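# Hang the clothes rail on the two wall hooks

## Task

Place the clothes rail so it sits in both wall hooks, then release it; the hooks alone must hold up its weight.

## Robot and tools

ROBOT. Two xArm6 arms with parallel grippers: left_arm and right_arm. Calibrated base positions in the scene frame: left_arm (+0.004, +0.297, 0) m, right_arm (+0.017, -0.342, 0) m, both almost unrotated. Scene frame: origin on the table surface halfway between the bases, +x out over the table, +z up, left_arm on the +y side. Arm names do not match image left and right. Each gripper's fingers point along its own +z and close along its y. end_effector_position is the point between the closed pads, about 2 cm short of the fingertips. Printed hand poses can be a few cm off, more at long reach.

JOINT ORDER. Every row and every per-joint list in a result uses this order for each arm: shoulder, elbow, wrist roll, forearm roll, waist, wrist pitch. Ranges in rad: shoulder -2.059 to 2.094, elbow -3.927 to 0.192, wrist roll -6.283 to 6.283, forearm roll -6.283 to 6.283, waist -6.283 to 6.283, wrist pitch -1.693 to 3.142. A target more than 0.010 rad beyond a limit, and further out than the current angle, is refused. A target past the real end gets clipped, and the result may print "joint sent to its limit".

ROW. A single flat list of 14 numbers covering both arms: left_arm's 6 joint angles in the order above, then its opening, then right_arm's 6 angles and opening. Joint numbers are absolute target angles in radians, not offsets. Opening runs from -1 (closed) to +1 (fully open, pads 0.084 m apart). Always send both arms. To keep an arm or gripper where it is, repeat its current "Joint targets" angles and its current opening command; a 0 opening is a real command, not a skip.

execute_actions(actions, cameras). actions is a list of actions. Each action is a table of 1 to 15 rows, one row per 1/30 s control step; a short table repeats its last row until the action's 15 steps are done. Per step, a joint target is kept within 0.692 rad of the measured angle, and a gripper is not asked to jump more than 70 mm. Drive speed is at most 3.14 rad/s. An empty list only returns state and images. cameras picks images: cam_high, cam_low, cam_left_wrist, cam_right_wrist. Omitted, null or ["all"] returns all; [] returns none.

move(target, speed, blend, opening_speed, blocking, cameras). target is one 14-number row or a list of up to 15 rows; all are absolute joint goals. All joints interpolate together, so the gripper traces a curve. There is no collision avoidance. speed is in rad/s for the joint with the farthest to go: 0.01 to 3.14, default 0.5. Give one value or one per target. blend, in rad, rounds the corners at intermediate targets. opening_speed is the rate of the opening command per second, at least 0.2. blocking=false returns after about 0.5 s while the move keeps running, and a new move then replaces it. The result adds a "move:" line: done (all joints within 0.01 rad of target), off_target (at rest but short of target, e.g. blocked or loaded), moving, held (a check withheld steps or the clearance check stopped it), or fault. limits=held means joint checks withheld steps.

wait(seconds 0 to 10): the arms hold their last command. stop: brakes a running move and needs room to do so. zoom_image(camera, region=[x0,y0,x1,y1]) returns pixels of the latest image, at most 504x504; all images are 896x504. clear_fault(arm): clears a reported torque fault. read_manual: licence texts only. finished_scene(scene): give the current scene's number. It ends the scene, and the rail must already hang by itself.

RESULT LINES. Joint positions and Joint velocities: one block per arm in the joint order above, then the pad gap in m. Joint targets: what the joints are being driven toward now. Tool commands: current opening commands. grip_measured: the measured opening on the -1..1 scale. "within noise" means the arm is still. Joint torques include the arm's own weight and are offset and noisy; positive is toward a larger angle. "joint command not followed" means the clearance check between the arms changed the targets. Step readings list joint angles at some control steps.

GRIPPING. To hold the rail, command an opening well below grip_measured; a lower command squeezes harder, up to about 24 N per pad. Very fast closing can hit hard.

AVOID. The arms touching or pressing each other, or one gripper closing on the other's fingers. Fast impacts, and pressing far past contact. Releasing the rail while it still moves. Dropping it, or leaving anything off the table. Torque faults: contact torque limits in N m are waist 43.3, shoulder 43.4, elbow 26.7, forearm roll 26.7, wrist pitch 14.4, wrist roll 15. A motor held at its torque limit for 1 s also faults, and then that arm stops until clear_fault. Long holds, stretched poses and pushing toward unreachable poses heat the motors: MOTOR HOT appears at 65 °C, and at 80 °C the arm brakes for 30 s or more. The scene keeps running while you think. Objects may be nudged now and then.

CAMERAS. cam_high looks down from about 1.29 m. cam_low is placed near y=-1.29 m and looks across the table. The wrist cameras sit on the grippers and can lag while moving. The result gives their calibration (K, distortion, T_world_to_cam in the scene frame); the fixed cameras may be off by about 2 degrees or 9 mm.

Each tool is called after "Emit:" as a command line: name --argument value for each argument, lists and objects as JSON in quotes; but a table of rows of numbers goes row by row, as --pt "numbers of a row", without its own name.

## Session

Emit:
execute_actions --actions '[]'

Emit:
zoom_image --camera "cam_high" --region '[280, 190, 500, 310]'

Emit:
zoom_image --camera "cam_low" --region '[380, 190, 560, 320]'

Scene clock: 0.00 s.
left_arm: end_effector_position=(+0.0141, +0.5460, +0.3995) grip_measured=+1.00 end_effector_quat_wxyz=(-0.393, +0.769, +0.021, +0.503) | right_arm: end_effector_position=(+0.2586, -0.8088, +0.2209) grip_measured=+1.00 end_effector_quat_wxyz=(+0.009, +0.750, -0.633, +0.193)
Joint names: [shoulder, elbow, wrist roll, forearm roll, waist, wrist pitch]
Joint positions: left_arm=[-1.02 -0.356 2.55 -1.232 2.849 2.095 0.084] | right_arm=[-0.055 -0.93 0.098 0.241 -1.158 0.636 0.084]
Joint velocities: within noise
Joint torques (N m): no reading
Motor temperatures (°C): left_arm=[33 34 30 30 34 37] | right_arm=[31 36 34 34 33 32]
Joint targets: left_arm=[-1.020 -0.356 2.550 -1.232 2.849 2.095] | right_arm=[-0.055 -0.930 0.098 0.241 -1.158 0.636]
Tool commands: left_gripper/opening=+1.0 right_gripper/opening=+1.0
camera_calibration:
cam_left_wrist: T_world_to_cam=[[0.418301, -0.684783, -0.596738, 0.635385], [-0.493024, 0.380597, -0.782351, 0.178797], [0.762857, 0.621465, -0.17841, -0.147463], [0, 0, 0, 1]] pos_world=[-0.0651385, 0.458694, 0.492732]
cam_right_wrist: T_world_to_cam=[[-0.951903, -0.20912, -0.22394, 0.15784], [-0.141306, 0.948133, -0.284739, 0.931053], [0.27187, -0.2394, -0.932081, 0.07294], [0, 0, 0, 1]] pos_world=[0.261982, -0.832293, 0.36844]

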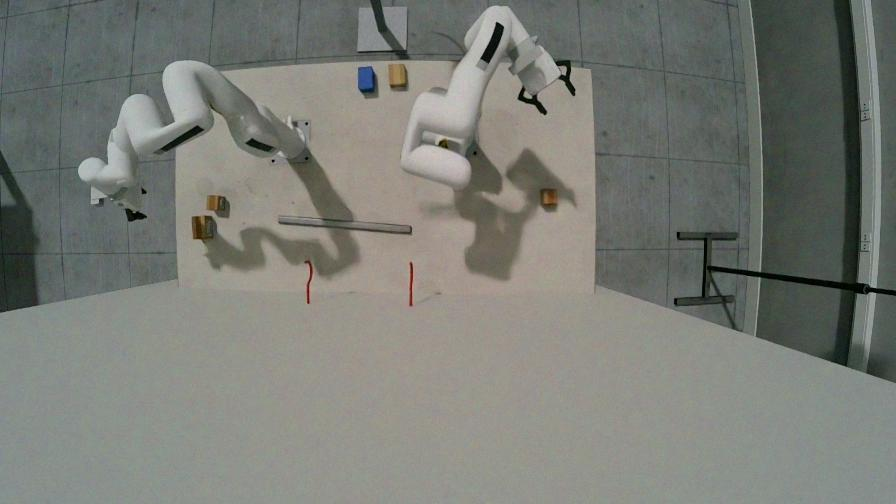

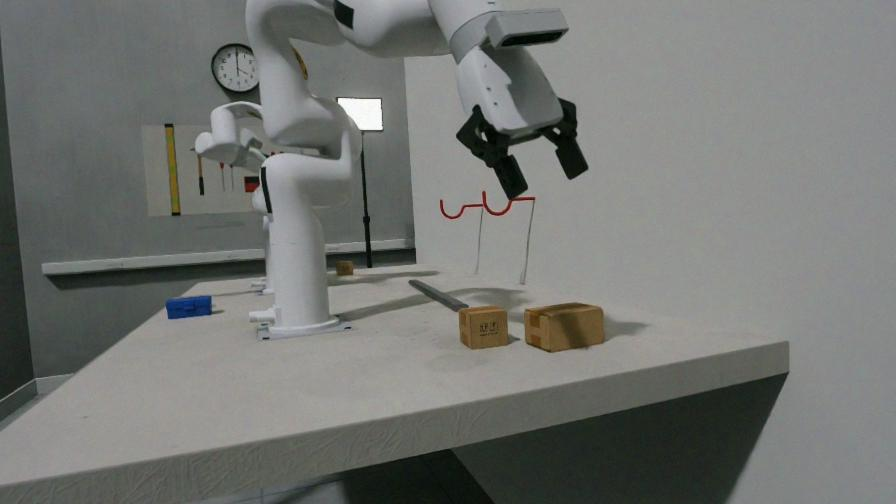

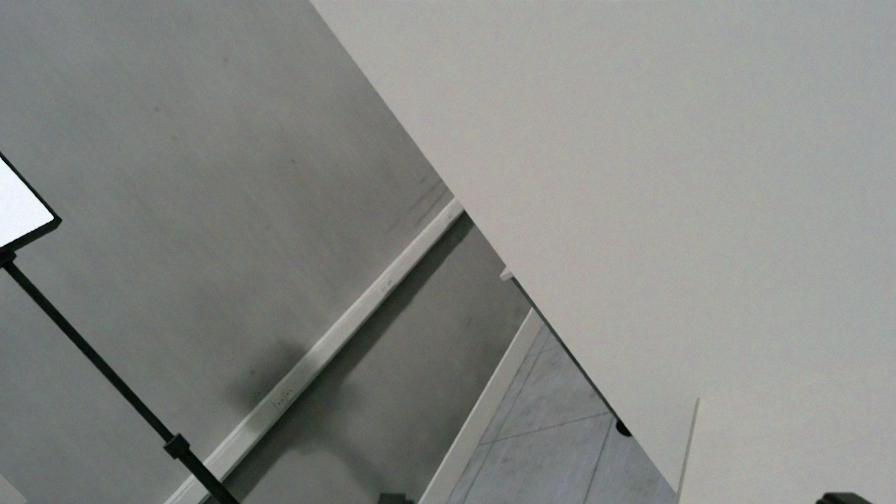

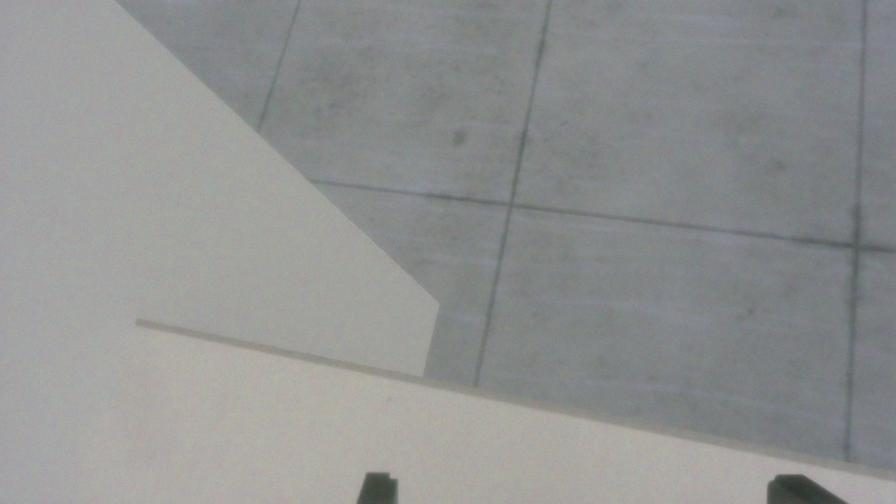

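Scaled by 2.291 from the camera's 896x504 image, which has a finer 1280x720 frame.

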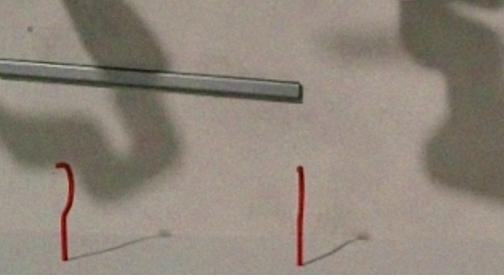

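Scaled by 2.800 from the camera's 896x504 image, which has a finer 1280x720 frame.

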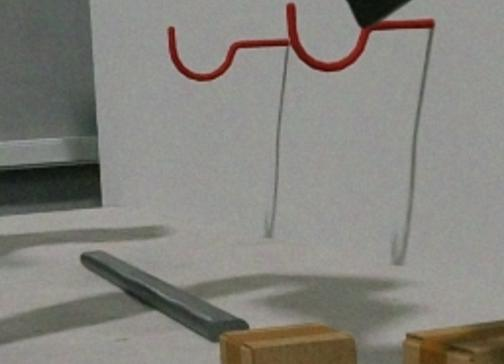

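Emit:
move --pt "-1.02 -0.356 2.55 -1.232 2.849 2.095 1 -0.4 -1.2 0.8 0 -1.158 1.6 1" --pt "-1.02 -0.356 2.55 -1.232 2.849 2.095 1 -0.193 -1.677 2.221 0 0.539 1.87 1" --speed 1.1 --blend 0.15 --cameras '["cam_low","cam_right_wrist"]'

Emit:
zoom_image --camera "cam_low" --region '[400, 180, 560, 320]'

Emit:
move --target '[-1.02,-0.356,2.55,-1.232,2.849,2.095,1,-0.067,-1.8095,-0.798,0,0.662,1.8765,1]' --speed 1.4 --cameras '["cam_right_wrist"]'

Scene clock: 25.63 s.
left_arm: end_effector_position=(+0.0141, +0.5459, +0.3995) grip_measured=+1.00 end_effector_quat_wxyz=(-0.393, +0.770, +0.021, +0.503) | right_arm: end_effector_position=(+0.3375, -0.1404, +0.4800) grip_measured=+1.00 end_effector_quat_wxyz=(+0.000, -0.676, +0.737, +0.000)
Joint names: [shoulder, elbow, wrist roll, forearm roll, waist, wrist pitch]
Joint positions: left_arm=[-1.02 -0.356 2.55 -1.232 2.849 2.095 0.084] | right_arm=[-0.193 -1.677 2.221 0 0.539 1.87 0.084]
Joint velocities: within noise
Joint torques (N m): left_arm=[-4.75 -24.48 -1.88 -0.89 6.06 1.28] | right_arm=[-12.48 -11.64 2.36 -3.84 8.51 -0.35]
Motor temperatures (°C): left_arm=[33 39 30 31 34 37] | right_arm=[32 41 34 34 33 32]
Joint targets: left_arm=[-1.020 -0.356 2.550 -1.232 2.849 2.095] | right_arm=[-0.193 -1.677 2.221 0.000 0.539 1.870]
move: done
camera_calibration:
cam_right_wrist: T_world_to_cam=[[-0.997082, 0.0762971, 0.00242298, 0.377439], [0.0763305, 0.996879, 0.0201461, 0.169265], [-0.000878335, 0.0202722, -0.999794, 0.614035], [0, 0, 0, 1]] pos_world=[0.363957, -0.209982, 0.609584]
Images, in order (width x height): cam_low 896x504, cam_right_wrist 896x504.

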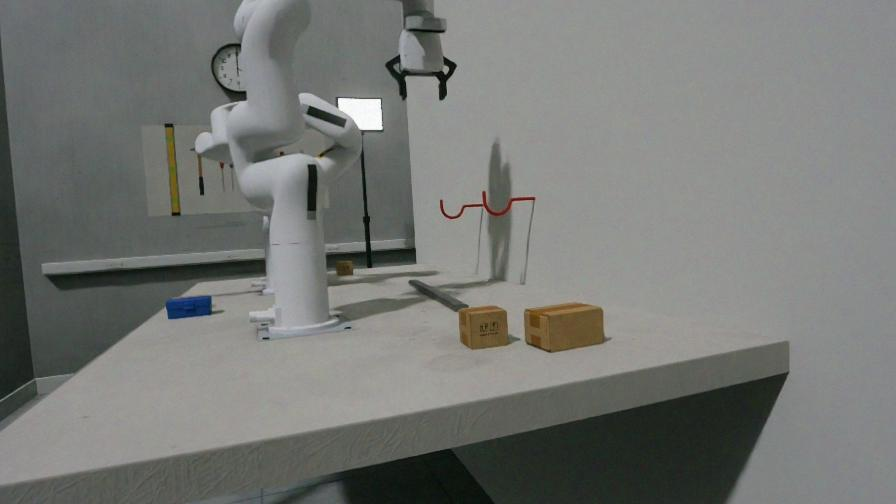

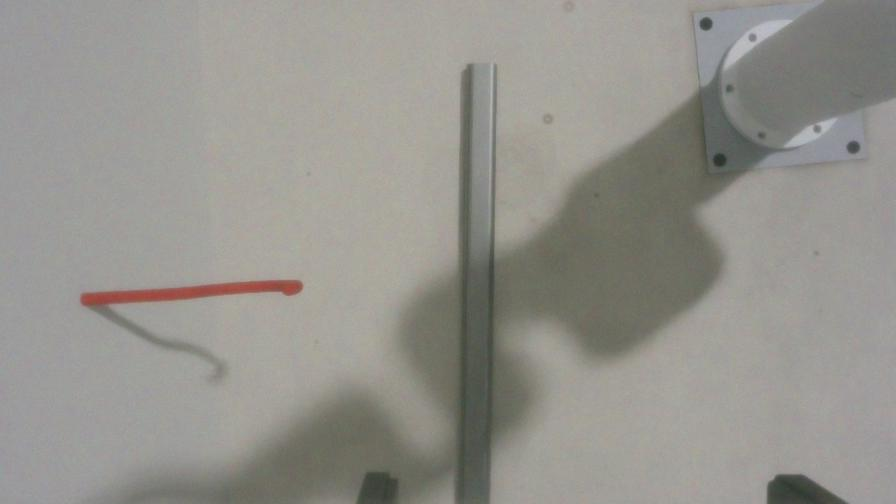

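Scaled by 3.150 from the camera's 896x504 image, which has a finer 1280x720 frame.

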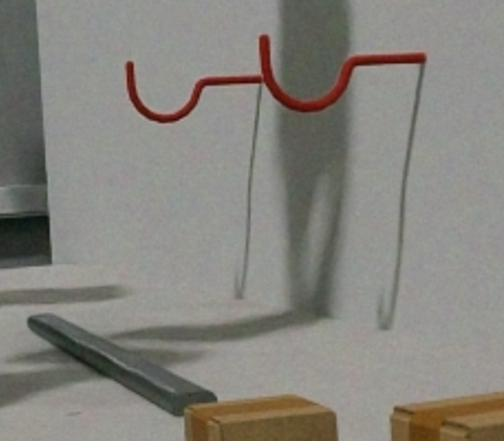

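Scene clock: 28.53 s.
left_arm: end_effector_position=(+0.0141, +0.5459, +0.3995) grip_measured=+1.00 end_effector_quat_wxyz=(-0.393, +0.770, +0.021, +0.503) | right_arm: end_effector_position=(+0.3376, -0.0803, +0.4799) grip_measured=+1.00 end_effector_quat_wxyz=(+0.000, +0.737, +0.676, +0.000)
Joint names: [shoulder, elbow, wrist roll, forearm roll, waist, wrist pitch]
Joint positions: left_arm=[-1.02 -0.356 2.55 -1.232 2.849 2.095 0.084] | right_arm=[-0.067 -1.81 -0.798 0 0.662 1.877 0.084]
Joint velocities: within noise
Joint torques (N m): left_arm=[-4.36 -22.11 -1.88 -1.24 5.74 1.08] | right_arm=[-15.73 -11.53 -2.34 -3.21 8.41 -0.53]
Motor temperatures (°C): left_arm=[33 40 30 31 34 37] | right_arm=[32 41 34 34 33 32]
Joint targets: left_arm=[-1.020 -0.356 2.550 -1.232 2.849 2.095] | right_arm=[-0.067 -1.810 -0.798 0.000 0.662 1.877]
move: done
camera_calibration:
cam_right_wrist: T_world_to_cam=[[0.997113, -0.0758995, 0.00241883, -0.312432], [-0.0759329, -0.996909, 0.0201493, 0.000650807], [0.000882033, -0.0202748, -0.999794, 0.608967], [0, 0, 0, 1]] pos_world=[0.311042, -0.010718, 0.609584]
Images, in order (width x height): cam_right_wrist 896x504.

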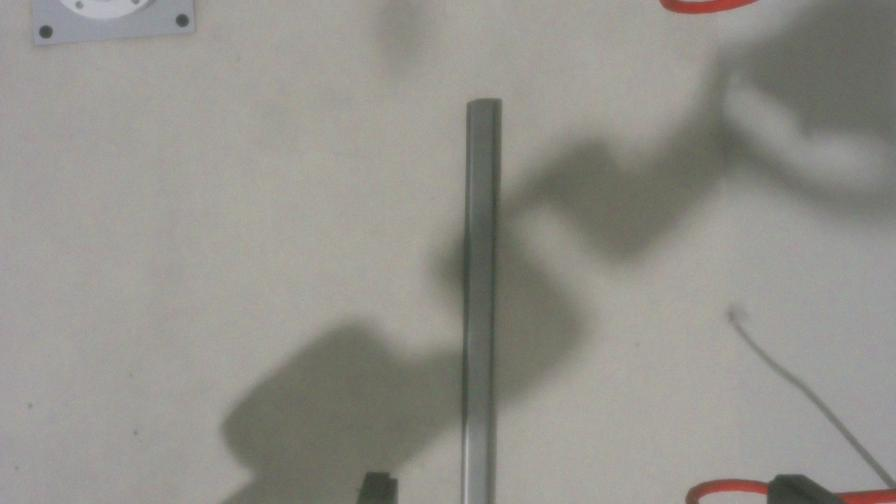

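Emit:
move --pt "-1.02 -0.356 2.55 -1.232 2.849 2.095 1 -0.06 -0.6012 -0.881 0 0.561 0.661 1" --pt "-1.02 -0.356 2.55 -1.232 2.849 2.095 1 0.0926 -0.5777 -0.881 0 0.561 0.485 1" --speed '[0.8,0.2]' --cameras '["cam_low","cam_right_wrist"]'

Emit:
zoom_image --camera "cam_low" --region '[390, 220, 510, 320]'

Scene clock: 87.73 s.
left_arm: end_effector_position=(+0.0141, +0.5459, +0.3995) grip_measured=+1.00 end_effector_quat_wxyz=(-0.393, +0.770, +0.021, +0.503) | right_arm: end_effector_position=(+0.3376, -0.1303, +0.0270) grip_measured=+1.00 end_effector_quat_wxyz=(+0.000, +0.743, +0.669, +0.000)
Joint names: [shoulder, elbow, wrist roll, forearm roll, waist, wrist pitch]
Joint positions: left_arm=[-1.02 -0.356 2.55 -1.232 2.849 2.095 0.084] | right_arm=[0.093 -0.578 -0.881 0 0.561 0.485 0.084]
Joint velocities: within noise
Joint torques (N m): left_arm=[-2.67 -19.85 -1.69 -1.8 4.65 0.54] | right_arm=[-16.92 -6.8 -2.38 -2.03 -8.8 -3.29]
Motor temperatures (°C): left_arm=[33 40 31 30 34 37] | right_arm=[31 41 34 34 33 32]
Joint targets: left_arm=[-1.020 -0.356 2.550 -1.232 2.849 2.095] | right_arm=[0.093 -0.578 -0.881 0.000 0.561 0.485]
move: done
camera_calibration:
cam_right_wrist: T_world_to_cam=[[0.995588, -0.0937965, 0.00260459, -0.317039], [-0.0938299, -0.995387, 0.0200019, -0.0338684], [0.000716465, -0.0201581, -0.999797, 0.155212], [0, 0, 0, 1]] pos_world=[0.312351, -0.0603206, 0.156684]
Images, in order (width x height): cam_low 896x504, cam_right_wrist 896x504.

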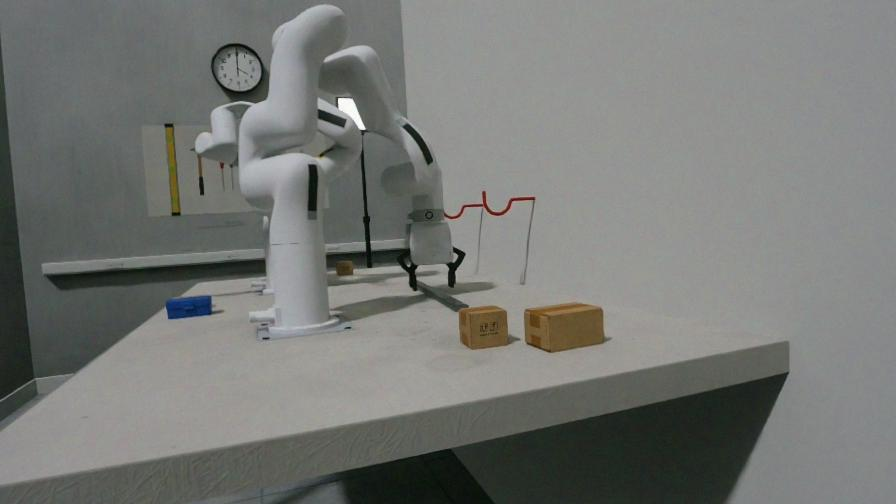

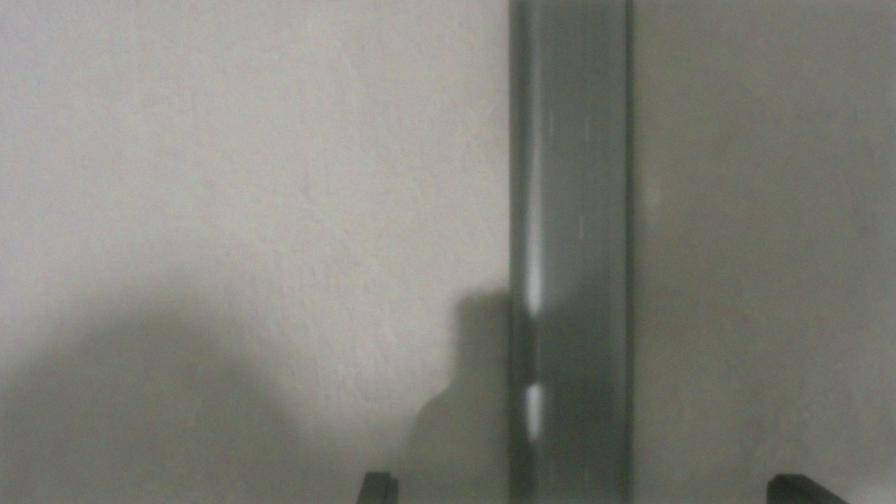

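Scaled by 4.200 from the camera's 896x504 image, which has a finer 1280x720 frame.

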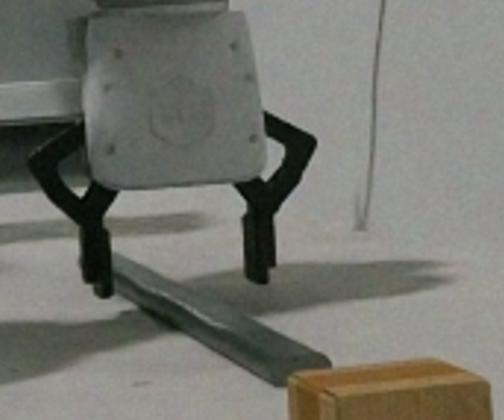

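Emit:
move --pt "-1.02 -0.356 2.55 -1.232 2.849 2.095 1 0.0926 -0.5777 -0.881 0 0.561 0.485 -1" --pt "-1.02 -0.356 2.55 -1.232 2.849 2.095 1 -0.334 -1.066 -0.881 0 0.561 1.4 -1" --pt "-1.02 -0.356 2.55 -1.232 2.849 2.095 1 0.337 -1.81 -0.991 0 0.556 1.473 -1" --speed 0.35 --opening_speed 1.2 --cameras '["cam_low","cam_high"]'

Emit:
zoom_image --camera "cam_low" --region '[400, 130, 560, 250]'

Scene clock: 121.43 s.
left_arm: end_effector_position=(+0.0141, +0.5459, +0.3995) grip_measured=+1.00 end_effector_quat_wxyz=(-0.393, +0.770, +0.021, +0.503) | right_arm: end_effector_position=(+0.4934, -0.0305, +0.3100) grip_measured=-0.33 end_effector_quat_wxyz=(+0.000, +0.707, +0.707, +0.000)
Joint names: [shoulder, elbow, wrist roll, forearm roll, waist, wrist pitch]
Joint positions: left_arm=[-1.02 -0.356 2.55 -1.232 2.849 2.095 0.084] | right_arm=[0.337 -1.81 -0.991 0 0.556 1.473 0.03]
Joint velocities: within noise
Joint torques (N m): left_arm=[-0.5 -20.56 -1.41 -2.89 2.96 -0.15] | right_arm=[-29.88 -14.04 -2.21 -0.33 -9.04 -0.6]
Motor temperatures (°C): left_arm=[33 40 31 31 34 37] | right_arm=[32 41 34 34 33 32]
Joint targets: left_arm=[-1.020 -0.356 2.550 -1.232 2.849 2.095] | right_arm=[0.337 -1.810 -0.991 0.000 0.556 1.473]
move: done
Images, in order (width x height): cam_high 896x504, cam_low 896x504.

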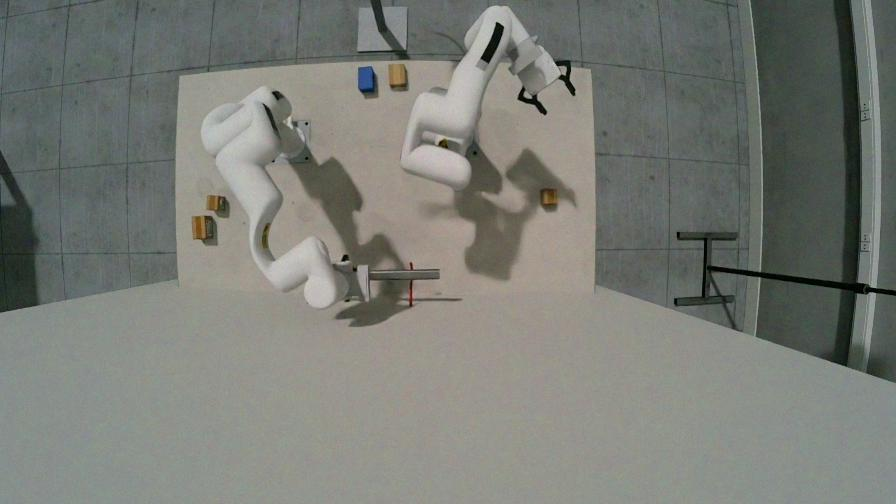

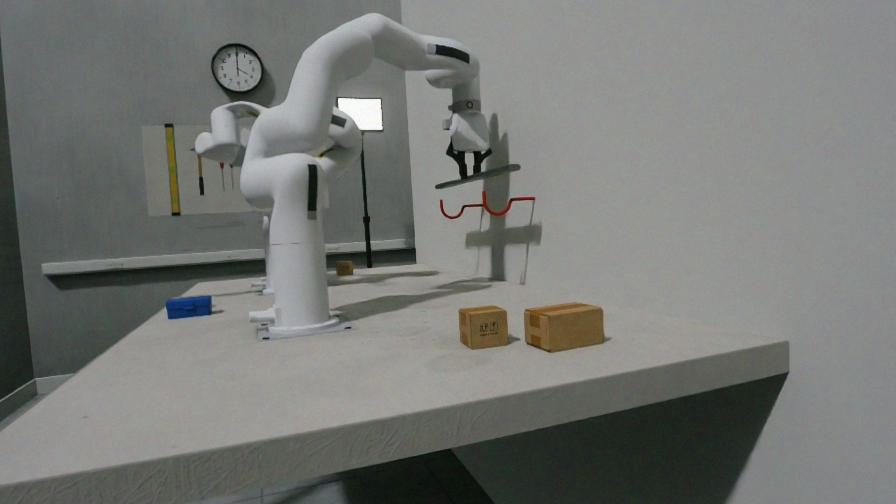

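Scaled by 3.150 from the camera's 896x504 image, which has a finer 1280x720 frame.

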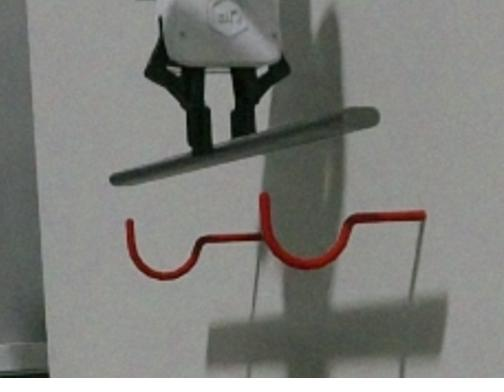

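Emit:
move --target '[-1.02,-0.356,2.55,-1.232,2.849,2.095,1,0.332,-1.5905,-0.991,0,0.556,1.2585,-1]' --speed 0.15 --cameras '["cam_low"]'

Emit:
zoom_image --camera "cam_low" --region '[430, 170, 540, 240]'

Scene clock: 135.97 s.
left_arm: end_effector_position=(+0.0141, +0.5459, +0.3995) grip_measured=+1.00 end_effector_quat_wxyz=(-0.393, +0.770, +0.021, +0.503) | right_arm: end_effector_position=(+0.4935, -0.0305, +0.2356) grip_measured=-0.33 end_effector_quat_wxyz=(+0.000, +0.707, +0.707, +0.000)
Joint names: [shoulder, elbow, wrist roll, forearm roll, waist, wrist pitch]
Joint positions: left_arm=[-1.02 -0.356 2.55 -1.232 2.849 2.095 0.084] | right_arm=[0.332 -1.591 -0.991 0 0.556 1.259 0.03]
Joint velocities: within noise
Joint torques (N m): left_arm=[0.66 -20.89 -1.3 -3.42 2.46 -0.13] | right_arm=[-38.88 -10.86 -2.24 0.43 -7.57 -3.2]
Motor temperatures (°C): left_arm=[33 40 31 31 34 37] | right_arm=[32 43 34 34 33 32]
Joint targets: left_arm=[-1.020 -0.356 2.550 -1.232 2.849 2.095] | right_arm=[0.332 -1.591 -0.991 0.000 0.556 1.258]
move: done
Images, in order (width x height): cam_low 896x504.

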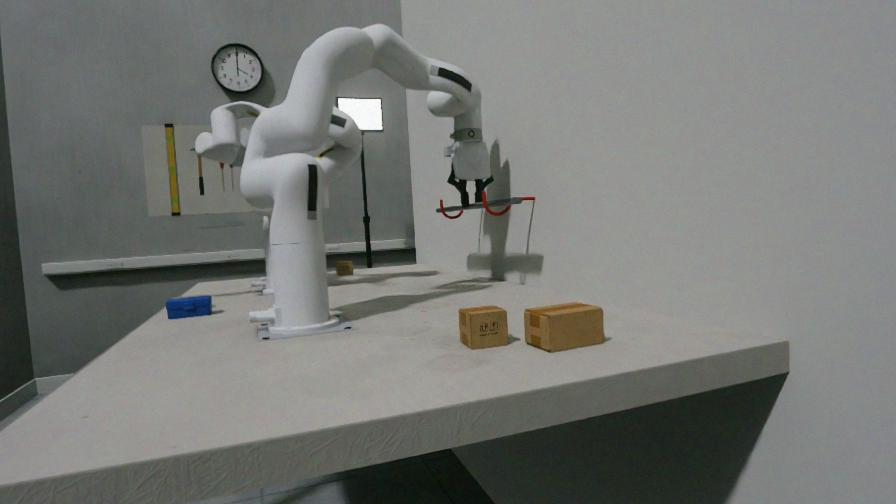

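Scaled by 4.582 from the camera's 896x504 image, which has a finer 1280x720 frame.

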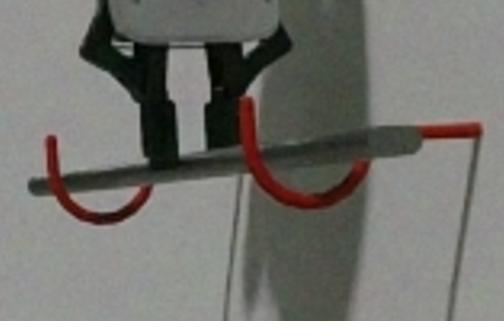

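Emit:
move --pt "-1.02 -0.356 2.55 -1.232 2.849 2.095 1 0.336 -1.5661 -0.991 0 0.556 1.23 -1" --pt "-1.02 -0.356 2.55 -1.232 2.849 2.095 1 0.337 -1.559 -0.991 0 0.556 1.222 -1" --speed '[0.05,0.03]' --cameras '["cam_low"]'

Emit:
zoom_image --camera "cam_low" --region '[430, 170, 540, 240]'

Scene clock: 147.07 s.
left_arm: end_effector_position=(+0.0141, +0.5459, +0.3995) grip_measured=+1.00 end_effector_quat_wxyz=(-0.393, +0.770, +0.021, +0.503) | right_arm: end_effector_position=(+0.4935, -0.0305, +0.2224) grip_measured=-0.33 end_effector_quat_wxyz=(+0.000, +0.707, +0.707, +0.000)
Joint names: [shoulder, elbow, wrist roll, forearm roll, waist, wrist pitch]
Joint positions: left_arm=[-1.02 -0.356 2.55 -1.232 2.849 2.095 0.084] | right_arm=[0.337 -1.559 -0.991 0 0.556 1.222 0.03]
Joint velocities: within noise
Joint torques (N m): left_arm=[1.64 -21.27 -1.15 -3.88 1.79 -0.17] | right_arm=[-12.93 -2.96 -1.94 1.1 -6.79 -1.51]
Motor temperatures (°C): left_arm=[33 40 31 31 34 37] | right_arm=[33 43 34 34 33 32]
Joint targets: left_arm=[-1.020 -0.356 2.550 -1.232 2.849 2.095] | right_arm=[0.337 -1.559 -0.991 0.000 0.556 1.222]
move: done
Images, in order (width x height): cam_low 896x504.

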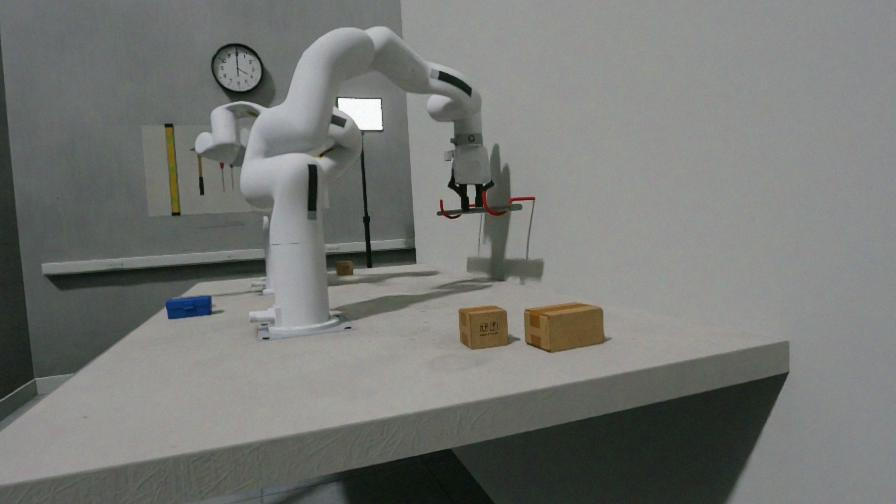

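Scaled by 4.582 from the camera's 896x504 image, which has a finer 1280x720 frame.

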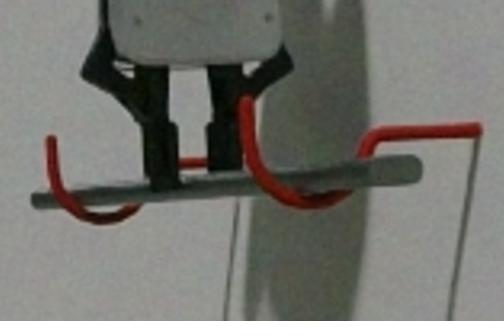

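Emit:
move --pt "-1.02 -0.356 2.55 -1.232 2.849 2.095 1 0.3364 -1.5632 -0.991 0 0.556 1.2267 -1" --pt "-1.02 -0.356 2.55 -1.232 2.849 2.095 1 0.3364 -1.5632 -0.991 0 0.556 1.2267 0.2" --speed 0.03 --opening_speed 0.3 --cameras '[]'

Emit:
move --pt "-1.02 -0.356 2.55 -1.232 2.849 2.095 1 0.332 -1.5905 -0.991 0 0.556 1.2585 0.2" --pt "-1.02 -0.356 2.55 -1.232 2.849 2.095 1 0.337 -1.81 -0.991 0 0.556 1.473 0.2" --speed '[0.08,0.35]' --cameras '["cam_low"]'

Emit:
zoom_image --camera "cam_low" --region '[430, 150, 540, 240]'

Scene clock: 182.77 s.
left_arm: end_effector_position=(+0.0141, +0.5459, +0.3995) grip_measured=+1.00 end_effector_quat_wxyz=(-0.393, +0.770, +0.021, +0.503) | right_arm: end_effector_position=(+0.4935, -0.0305, +0.2239) grip_measured=+0.19 end_effector_quat_wxyz=(+0.000, +0.707, +0.707, +0.000)
Joint names: [shoulder, elbow, wrist roll, forearm roll, waist, wrist pitch]
Joint positions: left_arm=[-1.02 -0.356 2.55 -1.232 2.849 2.095 0.084] | right_arm=[0.336 -1.563 -0.991 0 0.556 1.227 0.052]
Joint velocities: within noise
Joint torques (N m): left_arm=[2.98 -21.7 -0.93 -4.11 0.6 -0.16] | right_arm=[-28.33 -11.54 -1.58 2.58 1.19 -2.79]
Motor temperatures (°C): left_arm=[33 41 31 31 34 37] | right_arm=[32 39 34 34 33 32]
Joint targets: left_arm=[-1.020 -0.356 2.550 -1.232 2.849 2.095] | right_arm=[0.336 -1.563 -0.991 0.000 0.556 1.227]
move: done
No camera images: "cameras" was empty.

Scene clock: 184.30 s.
left_arm: end_effector_position=(+0.0141, +0.5459, +0.3995) grip_measured=+1.00 end_effector_quat_wxyz=(-0.393, +0.770, +0.021, +0.503) | right_arm: end_effector_position=(+0.4935, -0.0305, +0.3100) grip_measured=+0.19 end_effector_quat_wxyz=(+0.000, +0.707, +0.707, +0.000)
Joint names: [shoulder, elbow, wrist roll, forearm roll, waist, wrist pitch]
Joint positions: left_arm=[-1.02 -0.356 2.55 -1.232 2.849 2.095 0.084] | right_arm=[0.337 -1.81 -0.991 0 0.556 1.473 0.052]
Joint velocities: within noise
Joint torques (N m): left_arm=[3.06 -21.84 -0.93 -4.16 0.33 -0.16] | right_arm=[-28.29 -13.34 -1.51 2.65 3.11 -0.48]
Motor temperatures (°C): left_arm=[33 41 31 31 34 37] | right_arm=[32 40 34 34 33 32]
Joint targets: left_arm=[-1.020 -0.356 2.550 -1.232 2.849 2.095] | right_arm=[0.337 -1.810 -0.991 0.000 0.556 1.473]
move: done
Images, in order (width x height): cam_low 896x504.

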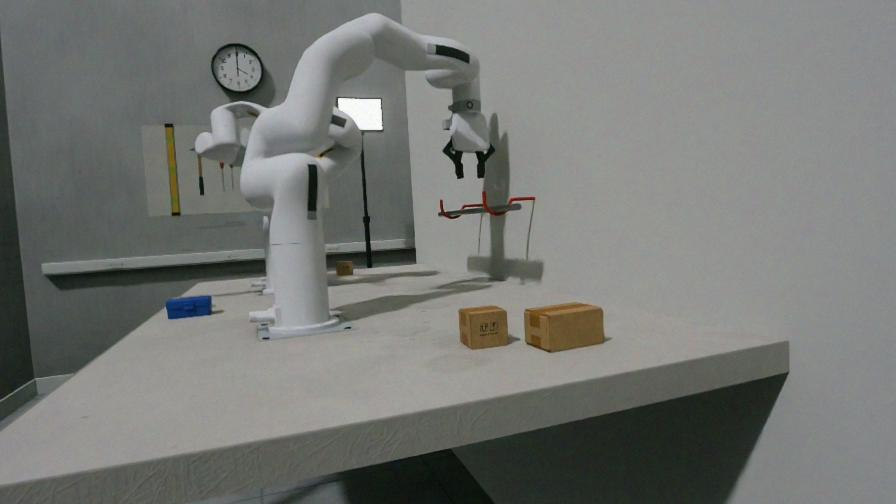

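Scaled by 4.582 from the camera's 896x504 image, which has a finer 1280x720 frame.

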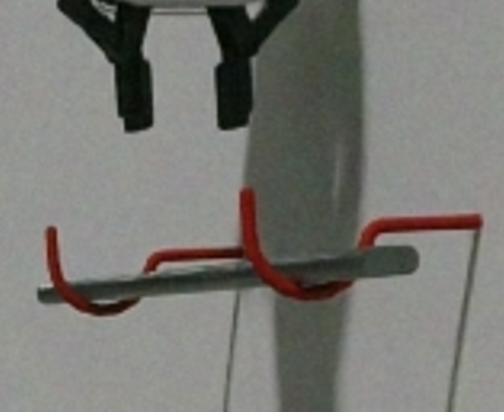

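Emit:
finished_scene --scene 3

The scene is finished: the task was done.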